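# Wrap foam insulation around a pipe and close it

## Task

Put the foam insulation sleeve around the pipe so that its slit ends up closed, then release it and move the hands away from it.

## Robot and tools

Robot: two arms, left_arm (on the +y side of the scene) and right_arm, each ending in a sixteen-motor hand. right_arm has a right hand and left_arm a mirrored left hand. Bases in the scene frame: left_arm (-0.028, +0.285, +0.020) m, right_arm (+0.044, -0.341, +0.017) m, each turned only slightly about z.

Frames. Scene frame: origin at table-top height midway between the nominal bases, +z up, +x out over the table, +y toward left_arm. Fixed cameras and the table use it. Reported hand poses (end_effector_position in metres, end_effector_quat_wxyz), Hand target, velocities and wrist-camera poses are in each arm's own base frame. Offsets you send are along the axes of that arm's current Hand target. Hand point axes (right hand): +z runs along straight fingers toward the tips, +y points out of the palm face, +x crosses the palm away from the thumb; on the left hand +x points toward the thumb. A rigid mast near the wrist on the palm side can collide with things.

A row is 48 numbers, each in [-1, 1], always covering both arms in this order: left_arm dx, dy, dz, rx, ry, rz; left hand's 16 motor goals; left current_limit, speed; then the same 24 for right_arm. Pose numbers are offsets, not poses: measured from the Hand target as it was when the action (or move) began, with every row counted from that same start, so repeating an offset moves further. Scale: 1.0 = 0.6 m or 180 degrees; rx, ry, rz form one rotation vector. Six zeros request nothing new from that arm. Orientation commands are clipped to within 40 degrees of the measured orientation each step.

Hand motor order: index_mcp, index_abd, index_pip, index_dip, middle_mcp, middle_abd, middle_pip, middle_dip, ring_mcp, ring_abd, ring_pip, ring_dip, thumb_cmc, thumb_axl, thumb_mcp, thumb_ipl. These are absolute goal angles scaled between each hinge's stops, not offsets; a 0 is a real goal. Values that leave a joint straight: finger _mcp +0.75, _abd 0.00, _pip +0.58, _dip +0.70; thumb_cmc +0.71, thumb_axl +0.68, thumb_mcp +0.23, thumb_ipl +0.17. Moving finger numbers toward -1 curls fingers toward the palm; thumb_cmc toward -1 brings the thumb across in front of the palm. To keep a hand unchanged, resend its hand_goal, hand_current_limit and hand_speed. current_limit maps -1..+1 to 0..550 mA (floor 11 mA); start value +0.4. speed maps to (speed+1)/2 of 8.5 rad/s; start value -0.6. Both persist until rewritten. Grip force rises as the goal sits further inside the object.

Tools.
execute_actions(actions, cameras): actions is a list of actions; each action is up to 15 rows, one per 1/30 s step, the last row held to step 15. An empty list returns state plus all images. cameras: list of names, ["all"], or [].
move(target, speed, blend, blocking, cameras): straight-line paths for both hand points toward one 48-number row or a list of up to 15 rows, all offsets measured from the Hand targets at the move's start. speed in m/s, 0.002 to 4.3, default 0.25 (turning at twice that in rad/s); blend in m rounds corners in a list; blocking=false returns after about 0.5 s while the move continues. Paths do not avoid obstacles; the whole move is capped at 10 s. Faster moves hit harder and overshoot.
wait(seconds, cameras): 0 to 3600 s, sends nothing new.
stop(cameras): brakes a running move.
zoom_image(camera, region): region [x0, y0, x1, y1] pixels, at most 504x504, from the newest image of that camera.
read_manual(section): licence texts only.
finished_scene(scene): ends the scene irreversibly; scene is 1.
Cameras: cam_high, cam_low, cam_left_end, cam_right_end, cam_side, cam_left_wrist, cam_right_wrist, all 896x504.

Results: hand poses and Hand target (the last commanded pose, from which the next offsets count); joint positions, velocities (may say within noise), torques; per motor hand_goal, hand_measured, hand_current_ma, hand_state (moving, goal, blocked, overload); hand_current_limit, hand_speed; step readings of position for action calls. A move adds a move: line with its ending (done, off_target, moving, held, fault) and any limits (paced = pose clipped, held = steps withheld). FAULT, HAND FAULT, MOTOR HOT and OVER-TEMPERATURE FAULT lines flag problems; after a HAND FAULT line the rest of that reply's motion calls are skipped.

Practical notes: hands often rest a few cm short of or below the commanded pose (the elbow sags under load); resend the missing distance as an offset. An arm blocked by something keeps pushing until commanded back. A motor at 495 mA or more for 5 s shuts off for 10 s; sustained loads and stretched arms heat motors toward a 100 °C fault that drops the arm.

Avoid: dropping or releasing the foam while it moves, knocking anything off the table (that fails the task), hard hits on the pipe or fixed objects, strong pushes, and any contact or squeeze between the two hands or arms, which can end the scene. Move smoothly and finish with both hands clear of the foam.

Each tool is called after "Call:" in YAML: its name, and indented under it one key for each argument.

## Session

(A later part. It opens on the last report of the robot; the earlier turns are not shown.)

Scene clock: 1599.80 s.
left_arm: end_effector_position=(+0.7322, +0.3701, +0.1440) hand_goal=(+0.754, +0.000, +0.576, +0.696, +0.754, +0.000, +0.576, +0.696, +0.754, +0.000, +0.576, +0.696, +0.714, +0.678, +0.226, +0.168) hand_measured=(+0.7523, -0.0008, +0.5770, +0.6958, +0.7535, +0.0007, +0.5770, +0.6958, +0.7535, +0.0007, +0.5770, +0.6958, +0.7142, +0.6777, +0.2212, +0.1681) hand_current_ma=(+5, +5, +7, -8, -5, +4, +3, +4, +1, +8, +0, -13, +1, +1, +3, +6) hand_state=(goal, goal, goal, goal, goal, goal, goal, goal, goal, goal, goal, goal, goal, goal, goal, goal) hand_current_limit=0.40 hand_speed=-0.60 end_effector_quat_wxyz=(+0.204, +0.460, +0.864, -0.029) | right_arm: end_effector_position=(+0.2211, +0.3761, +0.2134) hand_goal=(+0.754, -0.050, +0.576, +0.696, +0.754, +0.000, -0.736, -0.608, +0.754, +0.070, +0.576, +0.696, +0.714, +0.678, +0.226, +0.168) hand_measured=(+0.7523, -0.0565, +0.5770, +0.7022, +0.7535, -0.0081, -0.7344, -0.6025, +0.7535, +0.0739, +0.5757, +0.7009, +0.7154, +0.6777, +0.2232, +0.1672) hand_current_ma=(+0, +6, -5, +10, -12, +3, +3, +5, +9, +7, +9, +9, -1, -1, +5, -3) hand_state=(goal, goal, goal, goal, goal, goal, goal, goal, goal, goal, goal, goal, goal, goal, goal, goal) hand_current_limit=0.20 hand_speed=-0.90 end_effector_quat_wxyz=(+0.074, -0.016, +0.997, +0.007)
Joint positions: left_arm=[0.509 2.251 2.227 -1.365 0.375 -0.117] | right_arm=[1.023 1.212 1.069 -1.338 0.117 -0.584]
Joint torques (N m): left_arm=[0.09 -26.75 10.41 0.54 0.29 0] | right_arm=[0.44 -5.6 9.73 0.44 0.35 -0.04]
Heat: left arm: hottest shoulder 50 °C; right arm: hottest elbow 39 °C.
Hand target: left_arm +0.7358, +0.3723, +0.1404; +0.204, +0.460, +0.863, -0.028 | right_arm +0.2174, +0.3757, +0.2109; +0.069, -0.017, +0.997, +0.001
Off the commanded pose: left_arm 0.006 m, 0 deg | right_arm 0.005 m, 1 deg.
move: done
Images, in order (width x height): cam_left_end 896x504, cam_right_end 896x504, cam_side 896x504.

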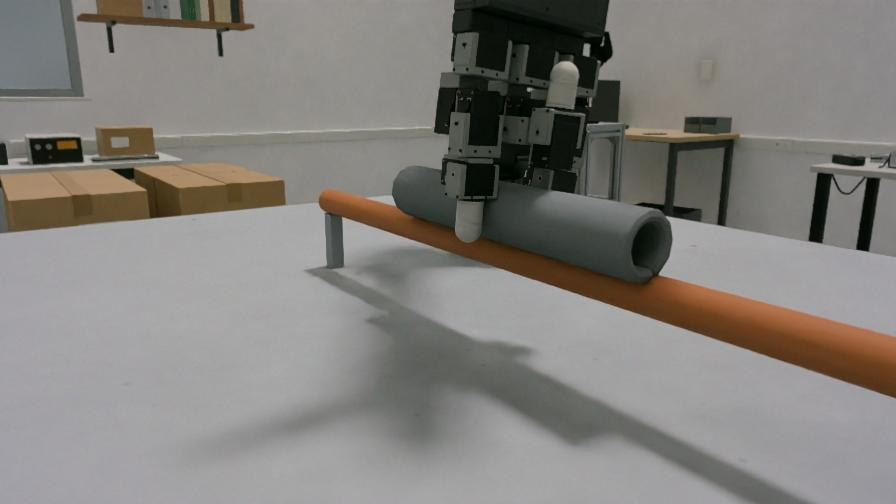

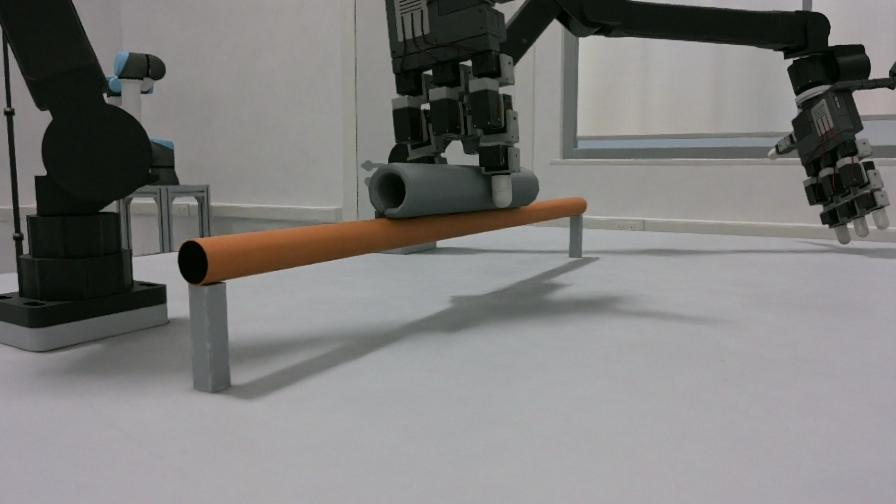

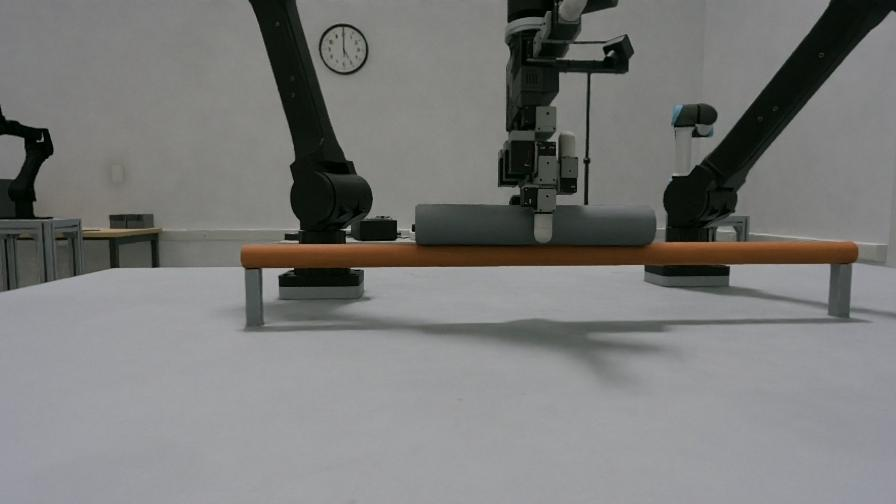

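Call:
move:
  target:
    - [0,0,0,0,0,0,0.754,0,0.576,0.696,0.754,0,0.576,0.696,0.754,0,0.576,0.696,0.714,0.678,0.226,0.168,0.4,-0.6, 0,0,0,0,0,0,0.754,-0.35,0.576,0.696,0.754,0,-0.737,-0.609,0.754,0.35,0.576,0.696,0.714,0.678,0.226,0.168,0.2,-0.8]
    - [0,0,0,0,0,0,0.754,0,0.576,0.696,0.754,0,0.576,0.696,0.754,0,0.576,0.696,0.714,0.678,0.226,0.168,0.4,-0.6, 0.002,0,-0.035,0,0,0,0.754,-0.35,0.576,0.696,0.754,0,-0.737,-0.609,0.754,0.35,0.576,0.696,0.714,0.678,0.226,0.168,0.2,-0.8]
    - [0,0,0,0,0,0,0.754,0,0.576,0.696,0.754,0,0.576,0.696,0.754,0,0.576,0.696,0.714,0.678,0.226,0.168,0.4,-0.6, 0.029,0,-0.025,0,-0.028,0,0.754,-0.35,0.576,0.696,0.754,0,-0.737,-0.609,0.754,0.35,0.576,0.696,0.714,0.678,0.226,0.168,0.2,-0.8]
  speed: 0.05
  cameras: ["cam_right_end","cam_left_end","cam_side"]

Call:
zoom_image:
  camera: "cam_right_end"
  region: [345, 135, 445, 215]

Call:
zoom_image:
  camera: "cam_left_end"
  region: [610, 180, 710, 280]

Scene clock: 1629.40 s.
left_arm: end_effector_position=(+0.7322, +0.3701, +0.1440) hand_goal=(+0.754, +0.000, +0.576, +0.696, +0.754, +0.000, +0.576, +0.696, +0.754, +0.000, +0.576, +0.696, +0.714, +0.678, +0.226, +0.168) hand_measured=(+0.7535, -0.0008, +0.5770, +0.6958, +0.7535, +0.0007, +0.5770, +0.6958, +0.7535, +0.0007, +0.5770, +0.6958, +0.7142, +0.6777, +0.2212, +0.1672) hand_current_ma=(+6, +7, +7, -9, -7, +4, +5, +3, -2, +8, +1, -11, +6, +0, +0, +10) hand_state=(goal, goal, goal, goal, goal, goal, goal, goal, goal, goal, goal, goal, goal, goal, goal, goal) hand_current_limit=0.40 hand_speed=-0.60 end_effector_quat_wxyz=(+0.204, +0.460, +0.864, -0.029) | right_arm: end_effector_position=(+0.2012, +0.3717, +0.2188) hand_goal=(+0.754, -0.350, +0.576, +0.696, +0.754, +0.000, -0.736, -0.608, +0.754, +0.350, +0.576, +0.696, +0.714, +0.678, +0.226, +0.168) hand_measured=(+0.7402, -0.1370, +0.5718, +0.6945, +0.7547, -0.0081, -0.7344, -0.6025, +0.7438, +0.1736, +0.5718, +0.6920, +0.7142, +0.6777, +0.2222, +0.1672) hand_current_ma=(-1, +179, -10, +8, -12, -1, +3, +13, +4, -126, +9, +7, +1, -2, +8, -6) hand_state=(goal, blocked, goal, goal, goal, goal, goal, goal, goal, blocked, goal, goal, goal, goal, goal, goal) hand_current_limit=0.20 hand_speed=-0.80 end_effector_quat_wxyz=(+0.107, -0.017, +0.994, -0.008)
Joint positions: left_arm=[0.509 2.251 2.227 -1.365 0.375 -0.117] | right_arm=[1.106 1.171 1.048 -1.361 0.196 -0.507]
Joint torques (N m): left_arm=[-0.03 -26.75 10.48 0.58 0.26 0.01] | right_arm=[1.08 -6.01 9.51 1.47 0.58 0]
Heat: left arm: hottest shoulder 50 °C; right arm: hottest elbow 40 °C.
Hand target: left_arm +0.7358, +0.3723, +0.1404; +0.204, +0.460, +0.863, -0.028 | right_arm +0.1982, +0.3750, +0.2233; +0.113, -0.017, +0.993, +0.002
Off the commanded pose: left_arm 0.006 m, 0 deg | right_arm 0.006 m, 1 deg.
move: done
Images, in order (width x height): cam_left_end 896x504, cam_right_end 896x504, cam_side 896x504.

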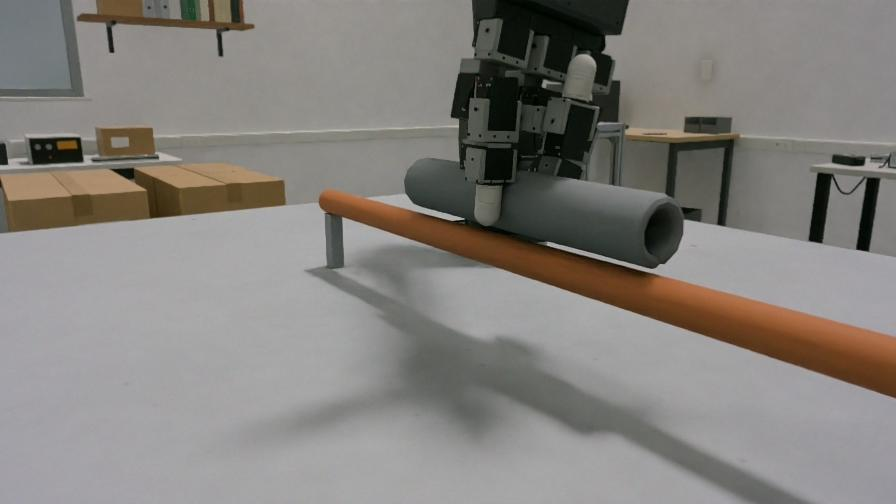

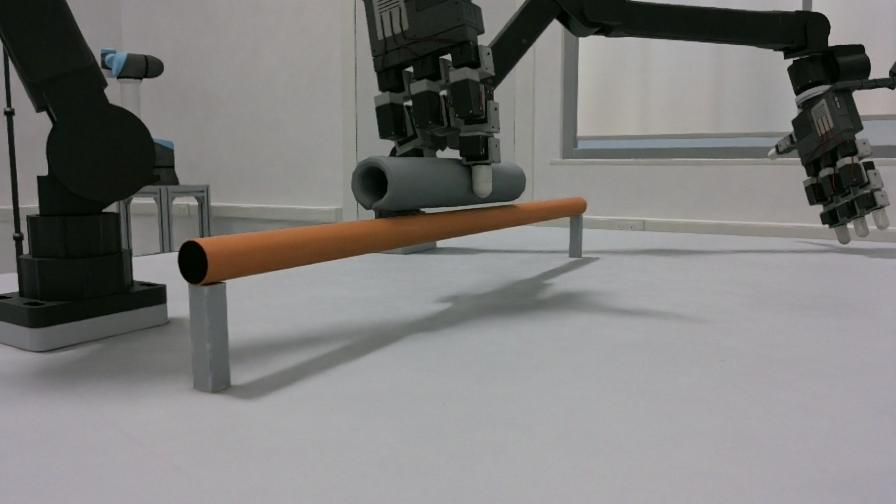

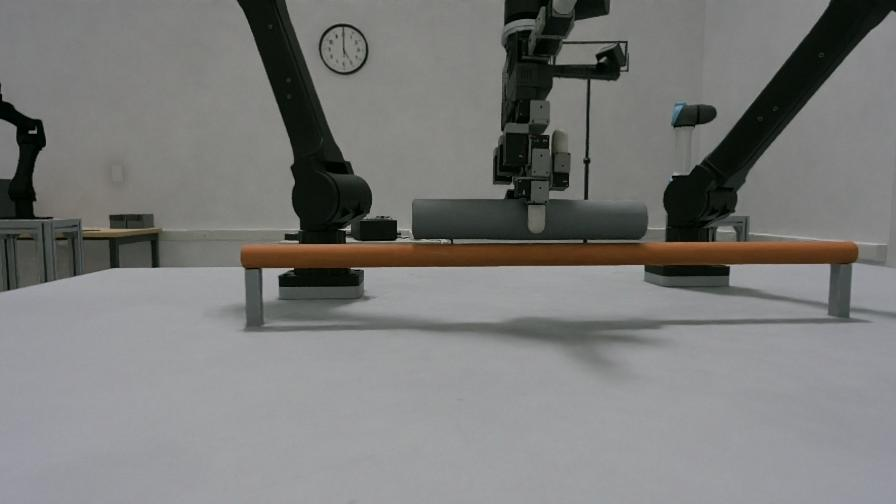

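Scaled by 5.040 from the camera's image (finer frame: 1280x720).

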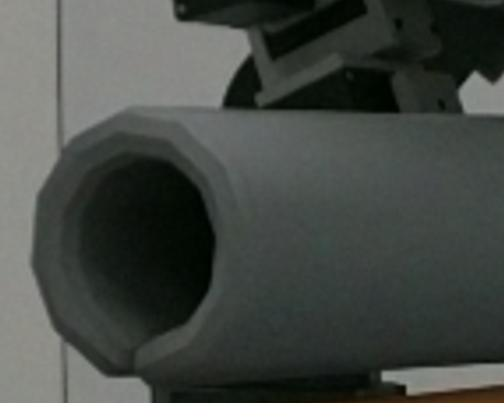

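Scaled by 5.040 from the camera's image (finer frame: 1280x720).

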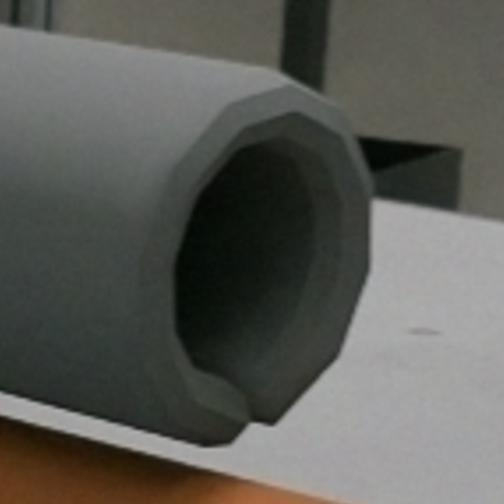

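Call:
move:
  target:
    - [0,0,0,0,0,0,0.754,0,0.576,0.696,0.754,0,0.576,0.696,0.754,0,0.576,0.696,0.714,0.678,0.226,0.168,0.4,-0.6, -0.0387,0,-0.0047,0,0,0,0.754,-0.35,0.576,0.696,0.754,0,-0.737,-0.609,0.754,0.35,0.576,0.696,0.714,0.678,0.226,0.168,0.2,-0.8]
    - [0,0,0,0,0,0,0.754,0,0.576,0.696,0.754,0,0.576,0.696,0.754,0,0.576,0.696,0.714,0.678,0.226,0.168,0.4,-0.6, -0.0049,0,0.0011,0,0,0,0.754,-0.35,0.576,0.696,0.754,0,-0.737,-0.609,0.754,0.35,0.576,0.696,0.714,0.678,0.226,0.168,0.2,-0.8]
    - [0,0,0,0,0,0,0.754,0,0.576,0.696,0.754,0,0.576,0.696,0.754,0,0.576,0.696,0.714,0.678,0.226,0.168,0.4,-0.6, -0.0008,0,0.0113,0,0,0,0.754,-0.35,0.576,0.696,0.754,0,-0.737,-0.609,0.754,0.35,0.576,0.696,0.714,0.678,0.226,0.168,0.2,-0.8]
  speed: 0.05
  cameras: ["cam_right_end","cam_left_end","cam_side","cam_high"]

Call:
zoom_image:
  camera: "cam_right_end"
  region: [345, 145, 445, 225]

Call:
zoom_image:
  camera: "cam_left_end"
  region: [610, 190, 710, 290]

Call:
zoom_image:
  camera: "cam_high"
  region: [340, 170, 400, 230]

Scene clock: 1650.87 s.
left_arm: end_effector_position=(+0.7322, +0.3701, +0.1440) hand_goal=(+0.754, +0.000, +0.576, +0.696, +0.754, +0.000, +0.576, +0.696, +0.754, +0.000, +0.576, +0.696, +0.714, +0.678, +0.226, +0.168) hand_measured=(+0.7535, +0.0007, +0.5770, +0.6958, +0.7535, -0.0008, +0.5770, +0.6958, +0.7535, -0.0008, +0.5770, +0.6958, +0.7142, +0.6777, +0.2212, +0.1672) hand_current_ma=(+3, +9, +14, -4, -5, +8, +2, +7, -4, +7, +4, -6, +6, -3, +2, +11) hand_state=(goal, goal, goal, goal, goal, goal, goal, goal, goal, goal, goal, goal, goal, goal, goal, goal) hand_current_limit=0.40 hand_speed=-0.60 end_effector_quat_wxyz=(+0.204, +0.460, +0.864, -0.029) | right_arm: end_effector_position=(+0.2037, +0.3716, +0.2151) hand_goal=(+0.754, -0.350, +0.576, +0.696, +0.754, +0.000, -0.736, -0.608, +0.754, +0.350, +0.576, +0.696, +0.714, +0.678, +0.226, +0.168) hand_measured=(+0.7426, -0.1385, +0.5731, +0.6958, +0.7535, -0.0066, -0.7331, -0.6038, +0.7462, +0.1721, +0.5731, +0.6920, +0.7142, +0.6777, +0.2212, +0.1681) hand_current_ma=(-5, +182, -5, +7, -10, +6, +1, +12, +5, -127, +9, +8, -1, +0, +2, -8) hand_state=(goal, blocked, goal, goal, goal, goal, goal, goal, goal, blocked, goal, goal, goal, goal, goal, goal) hand_current_limit=0.20 hand_speed=-0.80 end_effector_quat_wxyz=(+0.108, -0.016, +0.994, -0.005)
Joint positions: left_arm=[0.509 2.251 2.227 -1.365 0.375 -0.117] | right_arm=[1.1 1.171 1.036 -1.342 0.197 -0.512]
Joint torques (N m): left_arm=[0.09 -26.64 10.51 0.61 0.27 0.02] | right_arm=[0.97 -5.6 9.37 1.55 0.55 0.01]
Heat: left arm: hottest shoulder 50 °C; right arm: hottest elbow 39 °C.
Hand target: left_arm +0.7358, +0.3723, +0.1404; +0.204, +0.460, +0.863, -0.028 | right_arm +0.2002, +0.3751, +0.2167; +0.113, -0.017, +0.993, +0.002
Off the commanded pose: left_arm 0.006 m, 0 deg | right_arm 0.005 m, 1 deg.
move: done
Images, in order (width x height): cam_high 896x504, cam_left_end 896x504, cam_right_end 896x504, cam_side 896x504.

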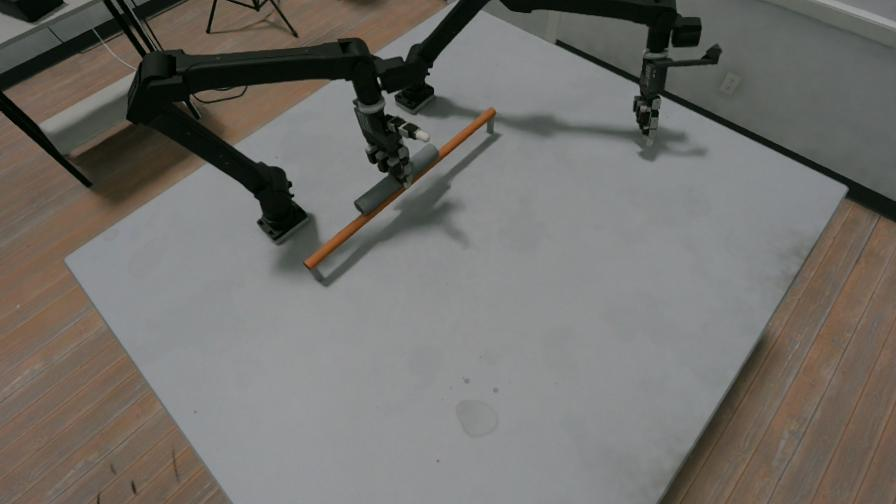

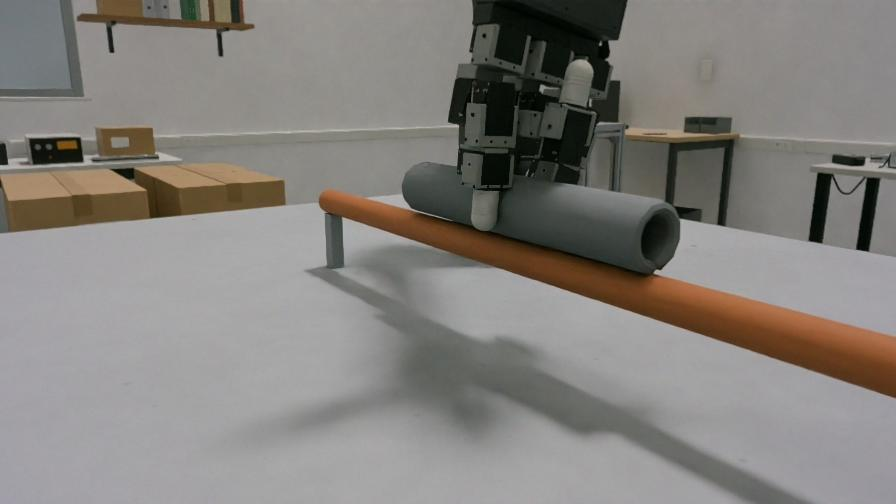

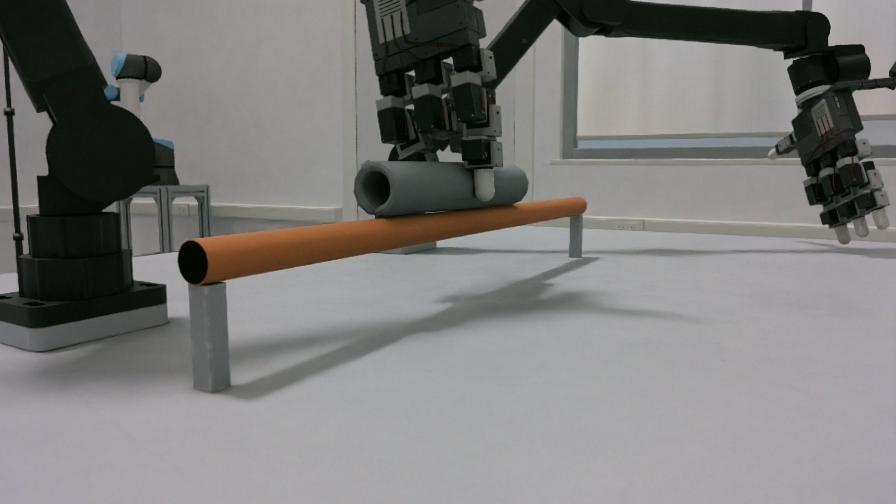

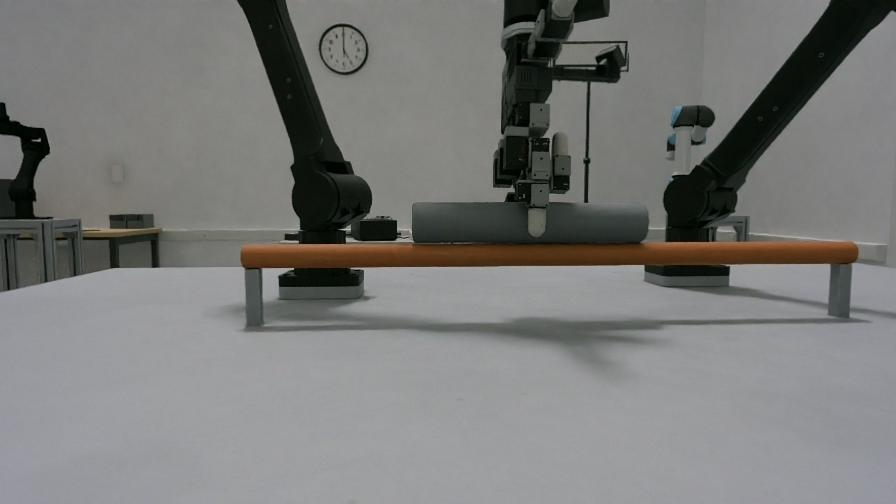

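Scaled by 5.040 from the camera's image (finer frame: 1280x720).

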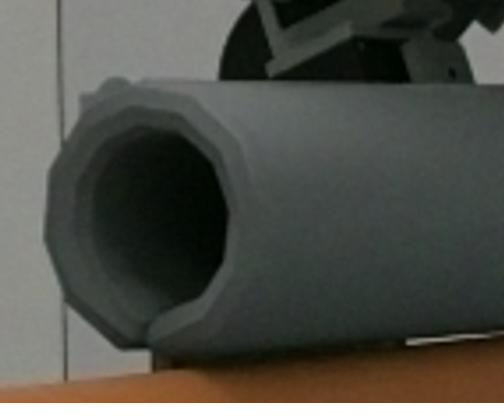

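Scaled by 5.040 from the camera's image (finer frame: 1280x720).

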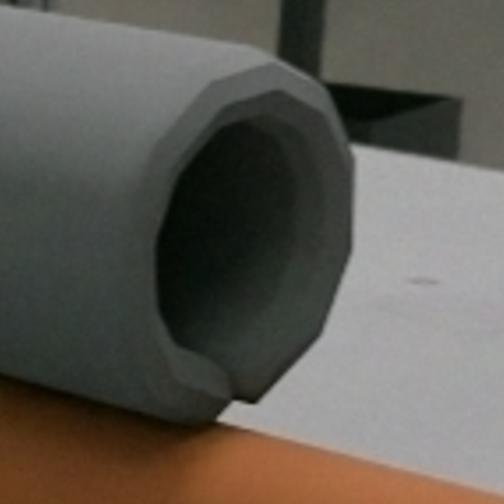

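Scaled by 8.400 from the camera's image (finer frame: 1280x720).

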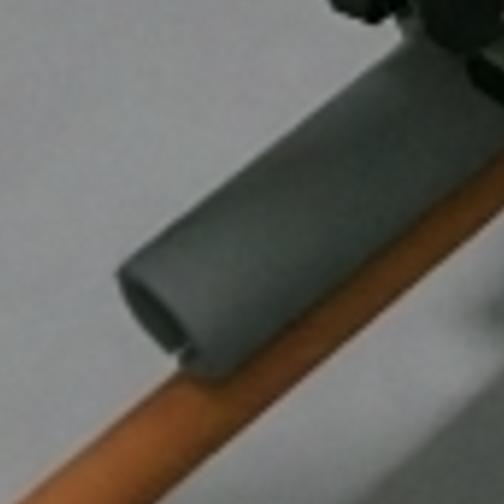

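Call:
move:
  target:
    - [0,0,0,0,0,0,0.754,0,0.576,0.696,0.754,0,0.576,0.696,0.754,0,0.576,0.696,0.714,0.678,0.226,0.168,0.4,-0.6, 0.0012,0,0.0065,0,0,0,0.754,-0.35,0.576,0.696,0.754,0,-0.737,-0.609,0.754,0.35,0.576,0.696,0.714,0.678,0.226,0.168,0.2,-0.9]
    - [0,0,0,0,0,0,0.754,0,0.576,0.696,0.754,0,0.576,0.696,0.754,0,0.576,0.696,0.714,0.678,0.226,0.168,0.4,-0.6, 0.0012,0,0.0065,0,0,0,0.754,-0.06,0.576,0.696,0.754,0,-0.737,-0.609,0.754,0.08,0.576,0.696,0.714,0.678,0.226,0.168,0.2,-0.9]
  speed: 0.03
  cameras: ["cam_right_end","cam_left_end","cam_side"]

Call:
zoom_image:
  camera: "cam_right_end"
  region: [345, 145, 445, 225]

Call:
zoom_image:
  camera: "cam_left_end"
  region: [610, 190, 710, 290]

Call:
zoom_image:
  camera: "cam_side"
  region: [380, 180, 680, 280]

Scene clock: 1662.63 s.
left_arm: end_effector_position=(+0.7322, +0.3701, +0.1440) hand_goal=(+0.754, +0.000, +0.576, +0.696, +0.754, +0.000, +0.576, +0.696, +0.754, +0.000, +0.576, +0.696, +0.714, +0.678, +0.226, +0.168) hand_measured=(+0.7535, -0.0008, +0.5770, +0.6958, +0.7523, +0.0007, +0.5770, +0.6958, +0.7535, -0.0008, +0.5770, +0.6958, +0.7142, +0.6767, +0.2212, +0.1672) hand_current_ma=(+8, +4, +8, -8, -3, +2, +9, +3, -3, +3, +2, -6, +6, -5, -1, +8) hand_state=(goal, goal, goal, goal, goal, goal, goal, goal, goal, goal, goal, goal, goal, goal, goal, goal) hand_current_limit=0.40 hand_speed=-0.60 end_effector_quat_wxyz=(+0.204, +0.460, +0.864, -0.029) | right_arm: end_effector_position=(+0.2034, +0.3714, +0.2122) hand_goal=(+0.754, -0.060, +0.576, +0.696, +0.754, +0.000, -0.736, -0.608, +0.754, +0.080, +0.576, +0.696, +0.714, +0.678, +0.226, +0.168) hand_measured=(+0.7474, -0.0711, +0.5718, +0.6945, +0.7535, -0.0081, -0.7331, -0.6025, +0.7486, +0.0827, +0.5718, +0.6920, +0.7142, +0.6777, +0.2222, +0.1672) hand_current_ma=(+4, +3, -7, +7, -8, +0, +2, +7, +10, +3, +11, +9, +5, -2, +3, -6) hand_state=(goal, goal, goal, goal, goal, goal, goal, goal, goal, goal, goal, goal, goal, goal, goal, goal) hand_current_limit=0.20 hand_speed=-0.90 end_effector_quat_wxyz=(+0.110, -0.016, +0.994, -0.004)
Joint positions: left_arm=[0.509 2.251 2.227 -1.365 0.375 -0.117] | right_arm=[1.101 1.169 1.026 -1.33 0.198 -0.511]
Joint torques (N m): left_arm=[-0.09 -26.58 10.43 0.66 0.28 0.01] | right_arm=[0.97 -5.25 9.5 1.47 0.51 0]
Heat: left arm: hottest shoulder 51 °C; right arm: hottest elbow 39 °C.
Hand target: left_arm +0.7358, +0.3723, +0.1404; +0.204, +0.460, +0.863, -0.028 | right_arm +0.2003, +0.3750, +0.2127; +0.113, -0.017, +0.993, +0.002
Off the commanded pose: left_arm 0.006 m, 0 deg | right_arm 0.005 m, 1 deg.
move: done
Images, in order (width x height): cam_left_end 896x504, cam_right_end 896x504, cam_side 896x504.

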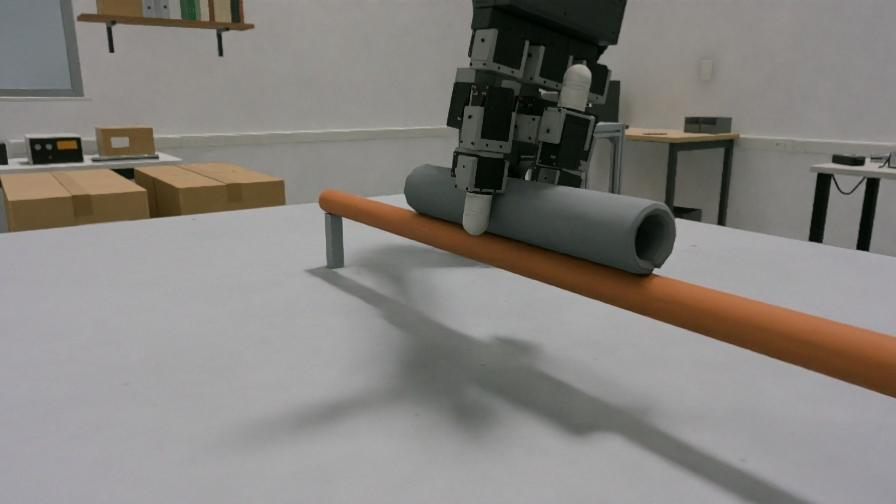

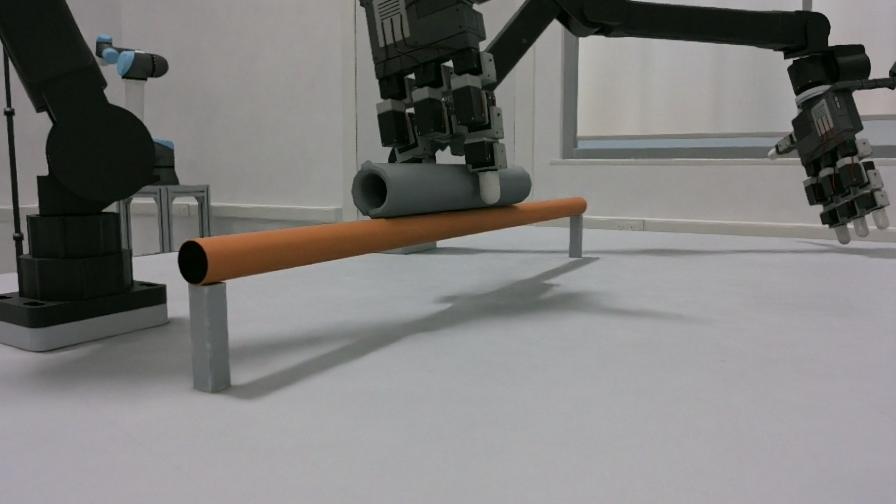

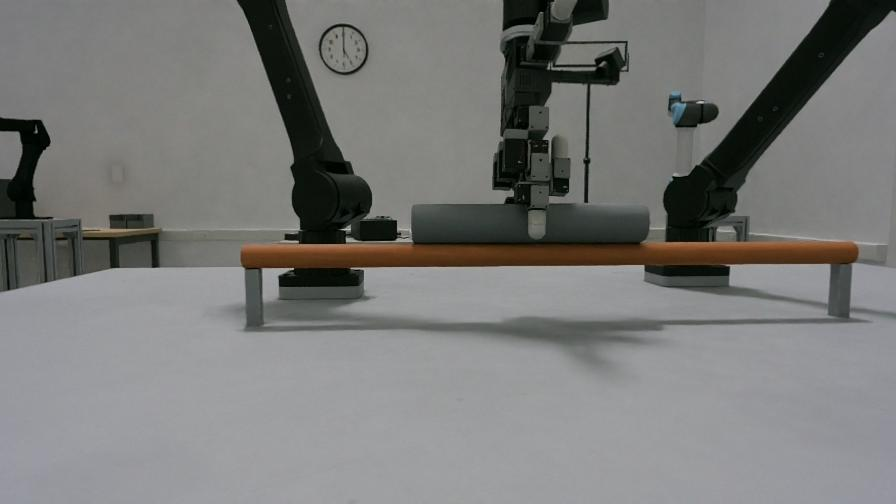

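Scaled by 5.040 from the camera's image (finer frame: 1280x720).

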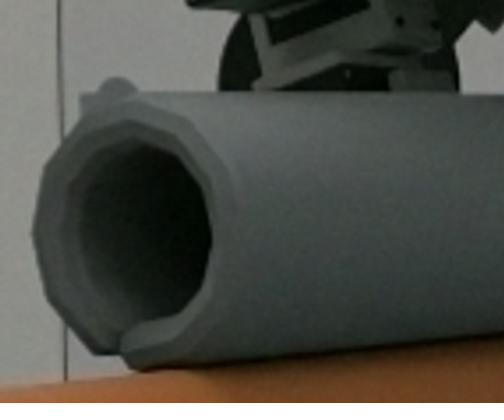

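Scaled by 5.040 from the camera's image (finer frame: 1280x720).

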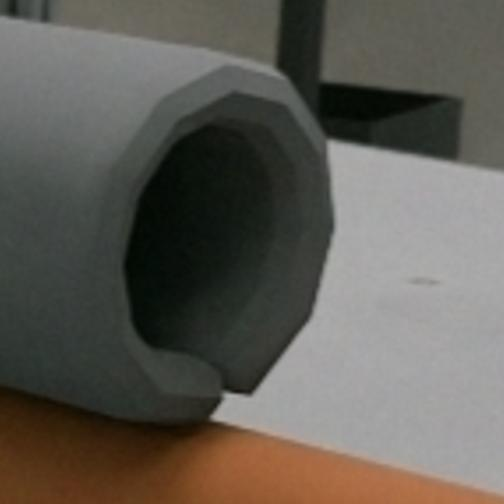

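Scaled by 1.680 from the camera's image (finer frame: 1280x720).

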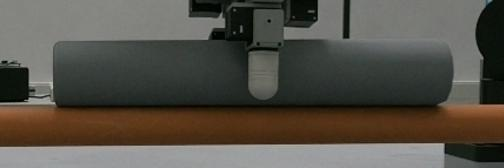

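Call:
move:
  target:
    - [0,0,0,0,0,0,0.754,0,0.576,0.696,0.754,0,0.576,0.696,0.754,0,0.576,0.696,0.714,0.678,0.226,0.168,0.4,-0.6, 0,0,0,0,0,0,0.754,0.1,0.576,0.696,0.754,0,-0.737,-0.609,0.754,-0.1,0.576,0.696,0.714,0.678,0.226,0.168,0.2,-0.9]
    - [0,0,0,0,0,0,0.754,0,0.576,0.696,0.754,0,0.576,0.696,0.754,0,0.576,0.696,0.714,0.678,0.226,0.168,0.4,-0.6, -0.0206,0,-0.0893,0,0,0,0.754,0.1,0.576,0.696,0.754,0,-0.737,-0.609,0.754,-0.1,0.576,0.696,0.714,0.678,0.226,0.168,0.2,-0.9]
  speed: 0.05
  cameras: ["cam_right_end","cam_left_end","cam_side"]

Scene clock: 1684.07 s.
left_arm: end_effector_position=(+0.7322, +0.3701, +0.1440) hand_goal=(+0.754, +0.000, +0.576, +0.696, +0.754, +0.000, +0.576, +0.696, +0.754, +0.000, +0.576, +0.696, +0.714, +0.678, +0.226, +0.168) hand_measured=(+0.7535, -0.0008, +0.5770, +0.6958, +0.7535, +0.0007, +0.5770, +0.6958, +0.7535, +0.0007, +0.5770, +0.6958, +0.7142, +0.6767, +0.2212, +0.1681) hand_current_ma=(+0, +3, +13, -9, -1, +6, +8, +3, -1, +5, +2, -11, +8, -4, +5, +13) hand_state=(goal, goal, goal, goal, goal, goal, goal, goal, goal, goal, goal, goal, goal, goal, goal, goal) hand_current_limit=0.40 hand_speed=-0.60 end_effector_quat_wxyz=(+0.204, +0.460, +0.864, -0.029) | right_arm: end_effector_position=(+0.1998, +0.3644, +0.2423) hand_goal=(+0.754, +0.100, +0.576, +0.696, +0.754, +0.000, -0.736, -0.608, +0.754, -0.100, +0.576, +0.696, +0.714, +0.678, +0.226, +0.168) hand_measured=(+0.7462, +0.0900, +0.5705, +0.6958, +0.7535, -0.0081, -0.7344, -0.6038, +0.7486, -0.0931, +0.5718, +0.6920, +0.7142, +0.6777, +0.2212, +0.1672) hand_current_ma=(+1, +4, -7, +6, -12, +3, -2, +8, +4, +4, +7, +10, +1, +1, +5, -2) hand_state=(goal, goal, goal, goal, goal, goal, goal, goal, goal, goal, goal, goal, goal, goal, goal, goal) hand_current_limit=0.20 hand_speed=-0.90 end_effector_quat_wxyz=(+0.102, -0.018, +0.994, -0.019)
Joint positions: left_arm=[0.509 2.251 2.227 -1.365 0.375 -0.117] | right_arm=[1.101 1.161 1.108 -1.455 0.198 -0.511]
Joint torques (N m): left_arm=[0.03 -26.34 10.52 0.62 0.27 0.02] | right_arm=[0.85 -5.66 13.42 0.49 0.49 0]
Heat: left arm: hottest shoulder 51 °C; right arm: hottest elbow 38 °C.
Hand target: left_arm +0.7358, +0.3723, +0.1404; +0.204, +0.460, +0.863, -0.028 | right_arm +0.2002, +0.3750, +0.2677; +0.113, -0.017, +0.993, +0.002
Off the commanded pose: left_arm 0.006 m, 0 deg | right_arm 0.028 m, 3 deg.
move: off_target (right_arm)
Images, in order (width x height): cam_left_end 896x504, cam_right_end 896x504, cam_side 896x504.

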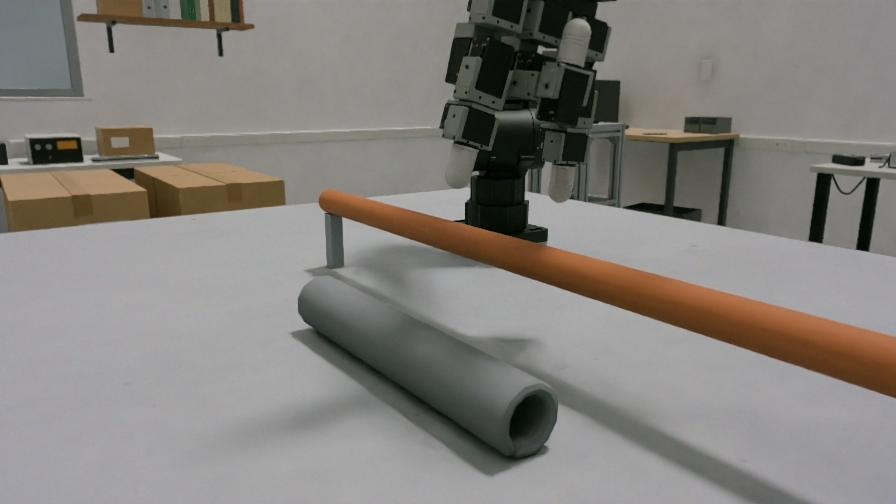

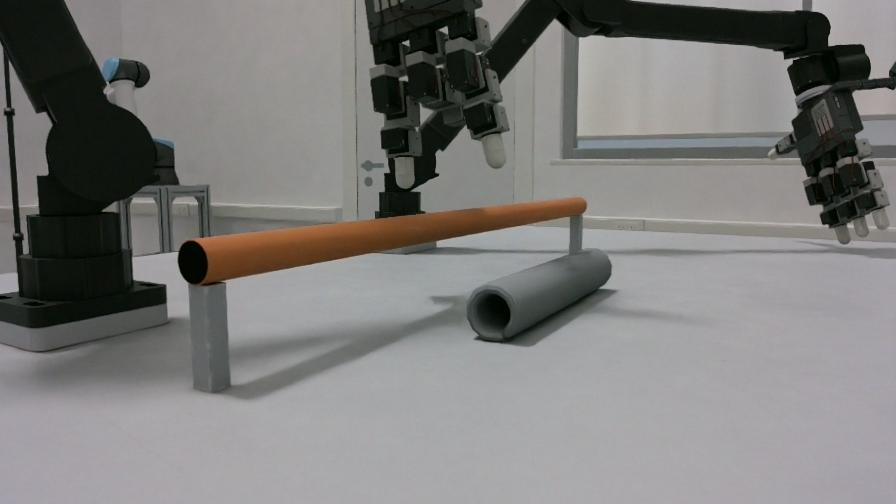

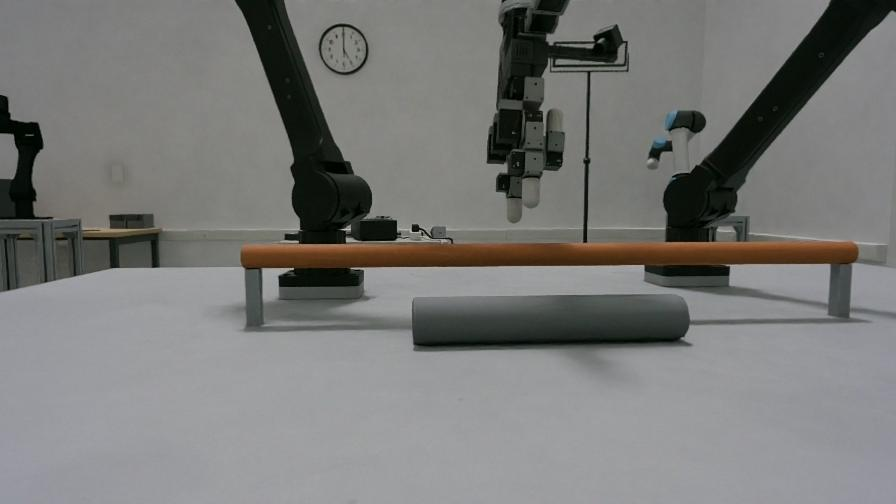

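Call:
zoom_image:
  camera: "cam_right_end"
  region: [440, 240, 640, 360]

Call:
zoom_image:
  camera: "cam_left_end"
  region: [280, 260, 580, 480]

Scaled by 2.520 from the camera's image (finer frame: 1280x720).

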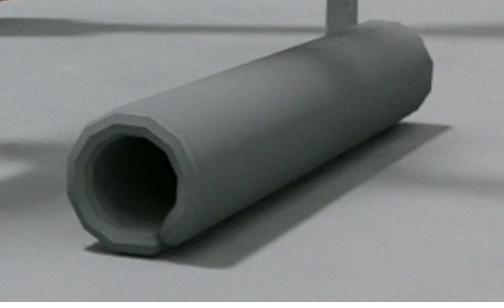

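Scaled by 1.680 from the camera's image (finer frame: 1280x720).

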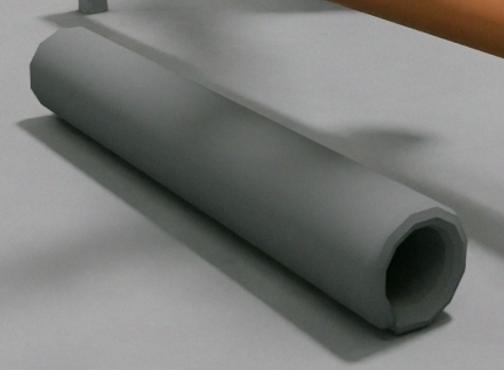

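Call:
move:
  target:
    - [0,0,0,0,0,0,0.754,0,0.576,0.696,0.754,0,0.576,0.696,0.754,0,0.576,0.696,0.714,0.678,0.226,0.168,0.4,-0.6, -0.1926,-0.0743,0.1607,0,0.0722,0,0.754,0,-0.737,-0.609,0.754,0,-0.737,-0.609,0.754,0,-0.737,-0.609,0.714,0.678,0.226,0.168,0.2,-0.5]
  speed: 0.1
  cameras: ["cam_right_end","cam_left_end","cam_side"]

Scene clock: 1727.93 s.
left_arm: end_effector_position=(+0.7322, +0.3701, +0.1440) hand_goal=(+0.754, +0.000, +0.576, +0.696, +0.754, +0.000, +0.576, +0.696, +0.754, +0.000, +0.576, +0.696, +0.714, +0.678, +0.226, +0.168) hand_measured=(+0.7523, -0.0008, +0.5770, +0.6958, +0.7535, -0.0008, +0.5770, +0.6958, +0.7535, +0.0007, +0.5770, +0.6958, +0.7142, +0.6777, +0.2212, +0.1681) hand_current_ma=(+4, +5, +7, -9, -1, +4, +3, +9, +3, +9, +0, -8, +5, -5, -1, +11) hand_state=(goal, goal, goal, goal, goal, goal, goal, goal, goal, goal, goal, goal, goal, goal, goal, goal) hand_current_limit=0.40 hand_speed=-0.60 end_effector_quat_wxyz=(+0.204, +0.460, +0.864, -0.029) | right_arm: end_effector_position=(+0.3200, +0.3265, +0.1853) hand_goal=(+0.754, +0.000, -0.736, -0.608, +0.754, +0.000, -0.736, -0.608, +0.754, +0.000, -0.736, -0.608, +0.714, +0.678, +0.226, +0.168) hand_measured=(+0.7547, +0.0007, -0.7293, -0.6076, +0.7547, -0.0081, -0.7331, -0.6038, +0.7535, -0.0066, -0.7293, -0.6089, +0.7142, +0.6777, +0.2222, +0.1681) hand_current_ma=(+2, +6, -2, +9, -11, +4, -2, +10, +6, +4, +10, +12, +5, +0, -1, -7) hand_state=(goal, goal, goal, goal, goal, goal, goal, goal, goal, goal, goal, goal, goal, goal, goal, goal) hand_current_limit=0.20 hand_speed=-0.50 end_effector_quat_wxyz=(-0.013, -0.017, +1.000, -0.014)
Joint positions: left_arm=[0.509 2.251 2.227 -1.365 0.375 -0.117] | right_arm=[0.68 1.391 1.18 -1.399 0.005 -0.925]
Joint torques (N m): left_arm=[0.15 -26.7 10.47 0.58 0.27 0] | right_arm=[-0.97 -7.06 12.79 0.88 0.03 -0.21]
Motor temperatures (°C): left_arm=[25 51 41 23 23 22] | right_arm=[23 29 45 25 24 22]
Heat: left arm: hottest shoulder 51 °C; right arm: hottest elbow 45 °C.
Hand target: left_arm +0.7358, +0.3723, +0.1404; +0.204, +0.460, +0.863, -0.028 | right_arm +0.3360, +0.3351, +0.1999; +0.000, -0.017, +1.000, +0.000
Off the commanded pose: left_arm 0.006 m, 0 deg | right_arm 0.023 m, 2 deg.
move: off_target (right_arm)
Images, in order (width x height): cam_left_end 896x504, cam_right_end 896x504, cam_side 896x504.

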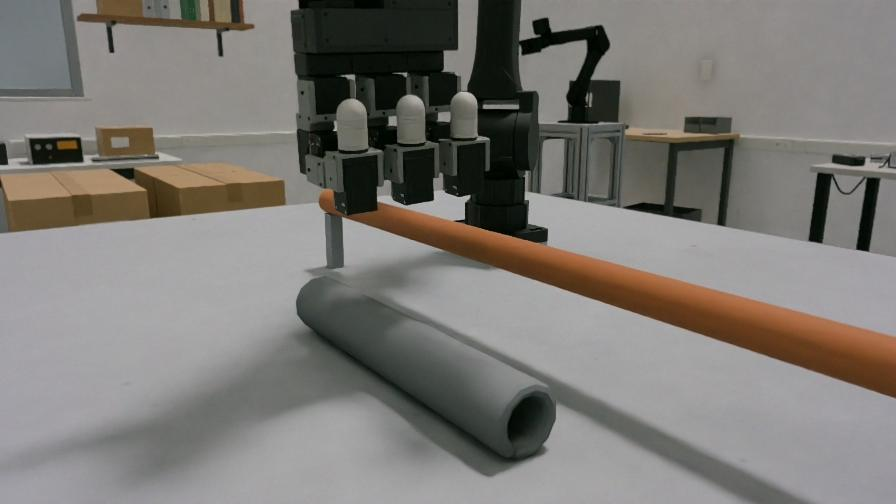

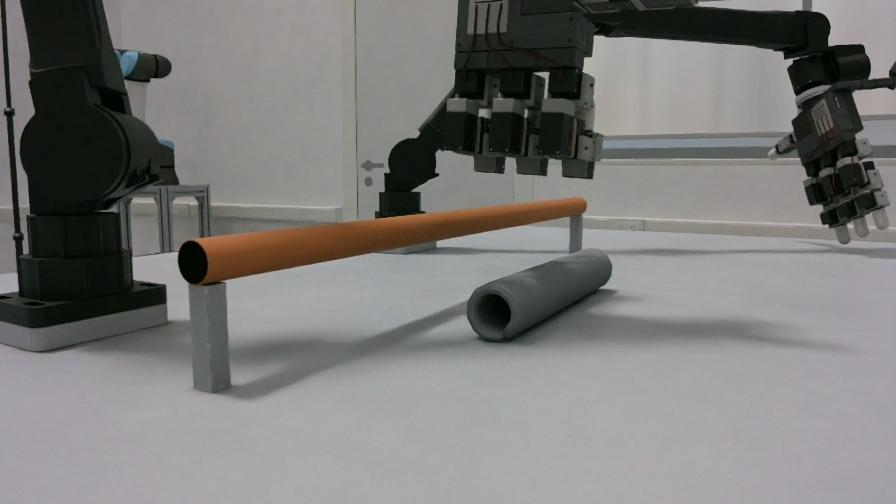

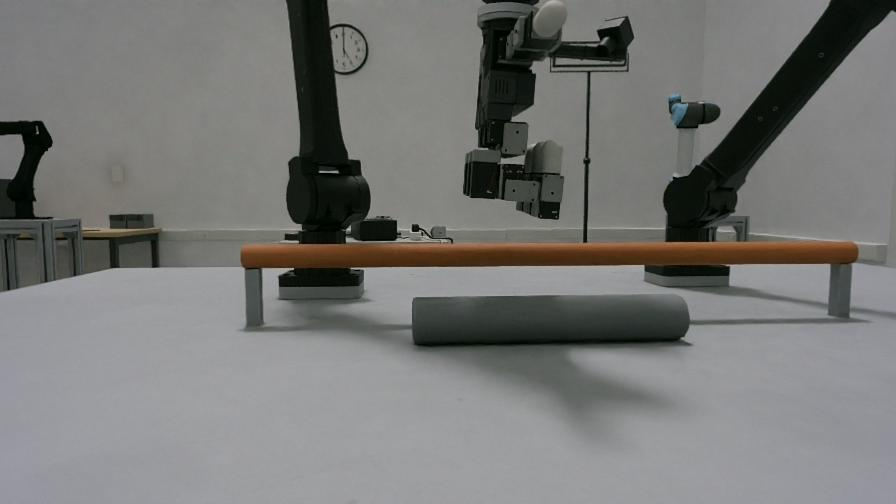

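Call:
move:
  target:
    - [0,0,0,0,0,0,0.754,0,0.576,0.696,0.754,0,0.576,0.696,0.754,0,0.576,0.696,0.714,0.678,0.226,0.168,0.4,-0.6, 0,0,0.15,0,0,0,0.754,0,-0.737,-0.609,0.754,0,-0.737,-0.609,0.754,0,-0.737,-0.609,0.714,0.678,0.226,0.168,0.2,-0.5]
    - [0,0,0,0,0,0,0.754,0,0.576,0.696,0.754,0,0.576,0.696,0.754,0,0.576,0.696,0.714,0.678,0.226,0.168,0.4,-0.6, 0,0,0.174,0,0,0,0.754,0,-0.737,-0.609,0.754,0,-0.737,-0.609,0.754,0,-0.737,-0.609,0.714,0.678,0.226,0.168,0.2,-0.5]
  speed: [0.1,0.03]
  cameras: ["cam_right_end","cam_left_end","cam_side"]

Scene clock: 1736.27 s.
left_arm: end_effector_position=(+0.7322, +0.3701, +0.1440) hand_goal=(+0.754, +0.000, +0.576, +0.696, +0.754, +0.000, +0.576, +0.696, +0.754, +0.000, +0.576, +0.696, +0.714, +0.678, +0.226, +0.168) hand_measured=(+0.7535, -0.0008, +0.5770, +0.6958, +0.7535, +0.0007, +0.5770, +0.6958, +0.7535, +0.0007, +0.5770, +0.6958, +0.7142, +0.6767, +0.2212, +0.1672) hand_current_ma=(+11, +2, +10, -10, -8, +4, +11, -1, -1, -2, +1, -8, +6, -3, +0, +11) hand_state=(goal, goal, goal, goal, goal, goal, goal, goal, goal, goal, goal, goal, goal, goal, goal, goal) hand_current_limit=0.40 hand_speed=-0.60 end_effector_quat_wxyz=(+0.204, +0.460, +0.864, -0.029) | right_arm: end_effector_position=(+0.3328, +0.3371, +0.1029) hand_goal=(+0.754, +0.000, -0.736, -0.608, +0.754, +0.000, -0.736, -0.608, +0.754, +0.000, -0.736, -0.608, +0.714, +0.678, +0.226, +0.168) hand_measured=(+0.7559, +0.0007, -0.7293, -0.6089, +0.7450, -0.0023, -0.7370, -0.6038, +0.7547, -0.0066, -0.7293, -0.6076, +0.7142, +0.6777, +0.2222, +0.1672) hand_current_ma=(+1, +9, +0, +7, -12, +2, +0, +9, +9, +5, +12, +13, +3, -4, +1, -4) hand_state=(goal, goal, goal, goal, goal, goal, goal, goal, goal, goal, goal, goal, goal, goal, goal, goal) hand_current_limit=0.20 hand_speed=-0.50 end_effector_quat_wxyz=(+0.004, -0.017, +1.000, +0.000)
Joint positions: left_arm=[0.509 2.251 2.227 -1.365 0.375 -0.117] | right_arm=[0.68 1.479 1.036 -1.121 0.004 -0.925]
Joint torques (N m): left_arm=[0.21 -26.64 10.47 0.64 0.28 0.01] | right_arm=[-1.03 -7.41 8.42 1.28 0.04 -0.21]
Heat: left arm: hottest shoulder 51 °C; right arm: hottest elbow 46 °C.
Hand target: left_arm +0.7358, +0.3723, +0.1404; +0.204, +0.460, +0.863, -0.028 | right_arm +0.3360, +0.3350, +0.0956; +0.000, -0.017, +1.000, +0.000
Off the commanded pose: left_arm 0.006 m, 0 deg | right_arm 0.008 m, 0 deg.
move: done
Images, in order (width x height): cam_left_end 896x504, cam_right_end 896x504, cam_side 896x504.

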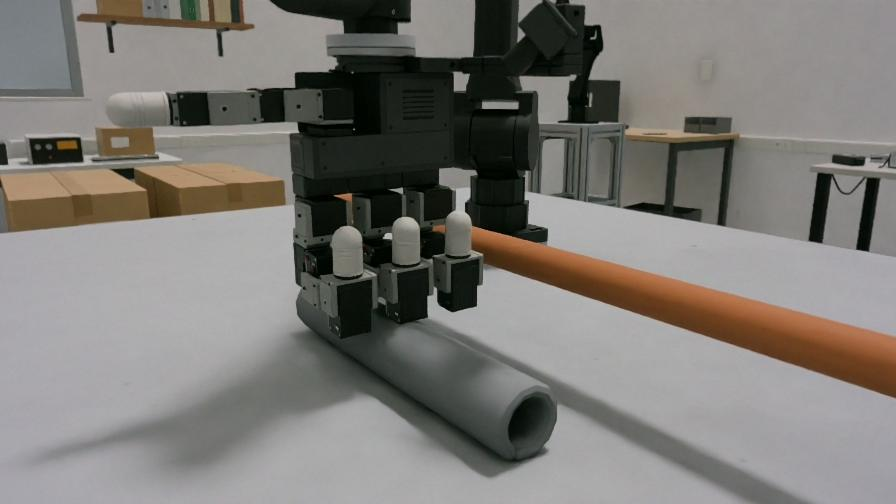

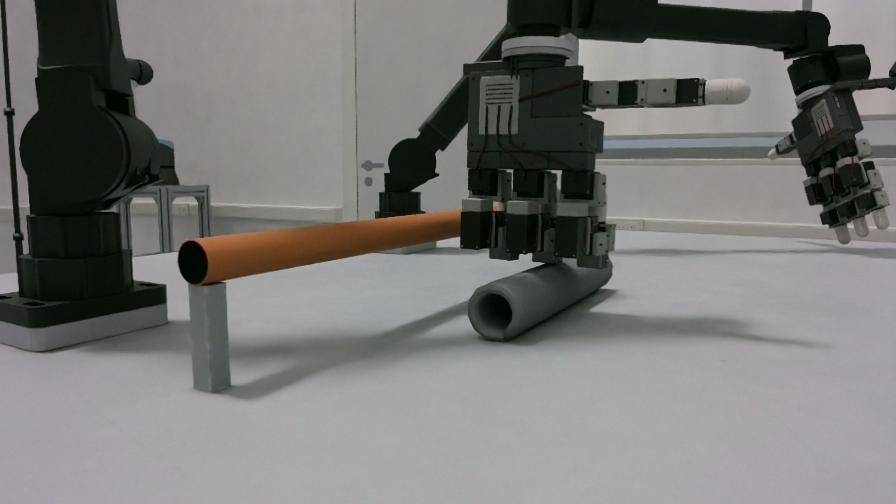

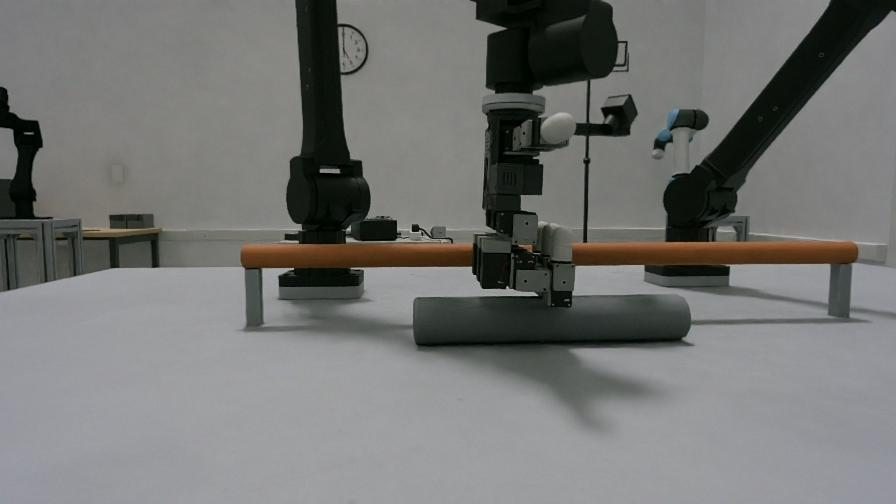

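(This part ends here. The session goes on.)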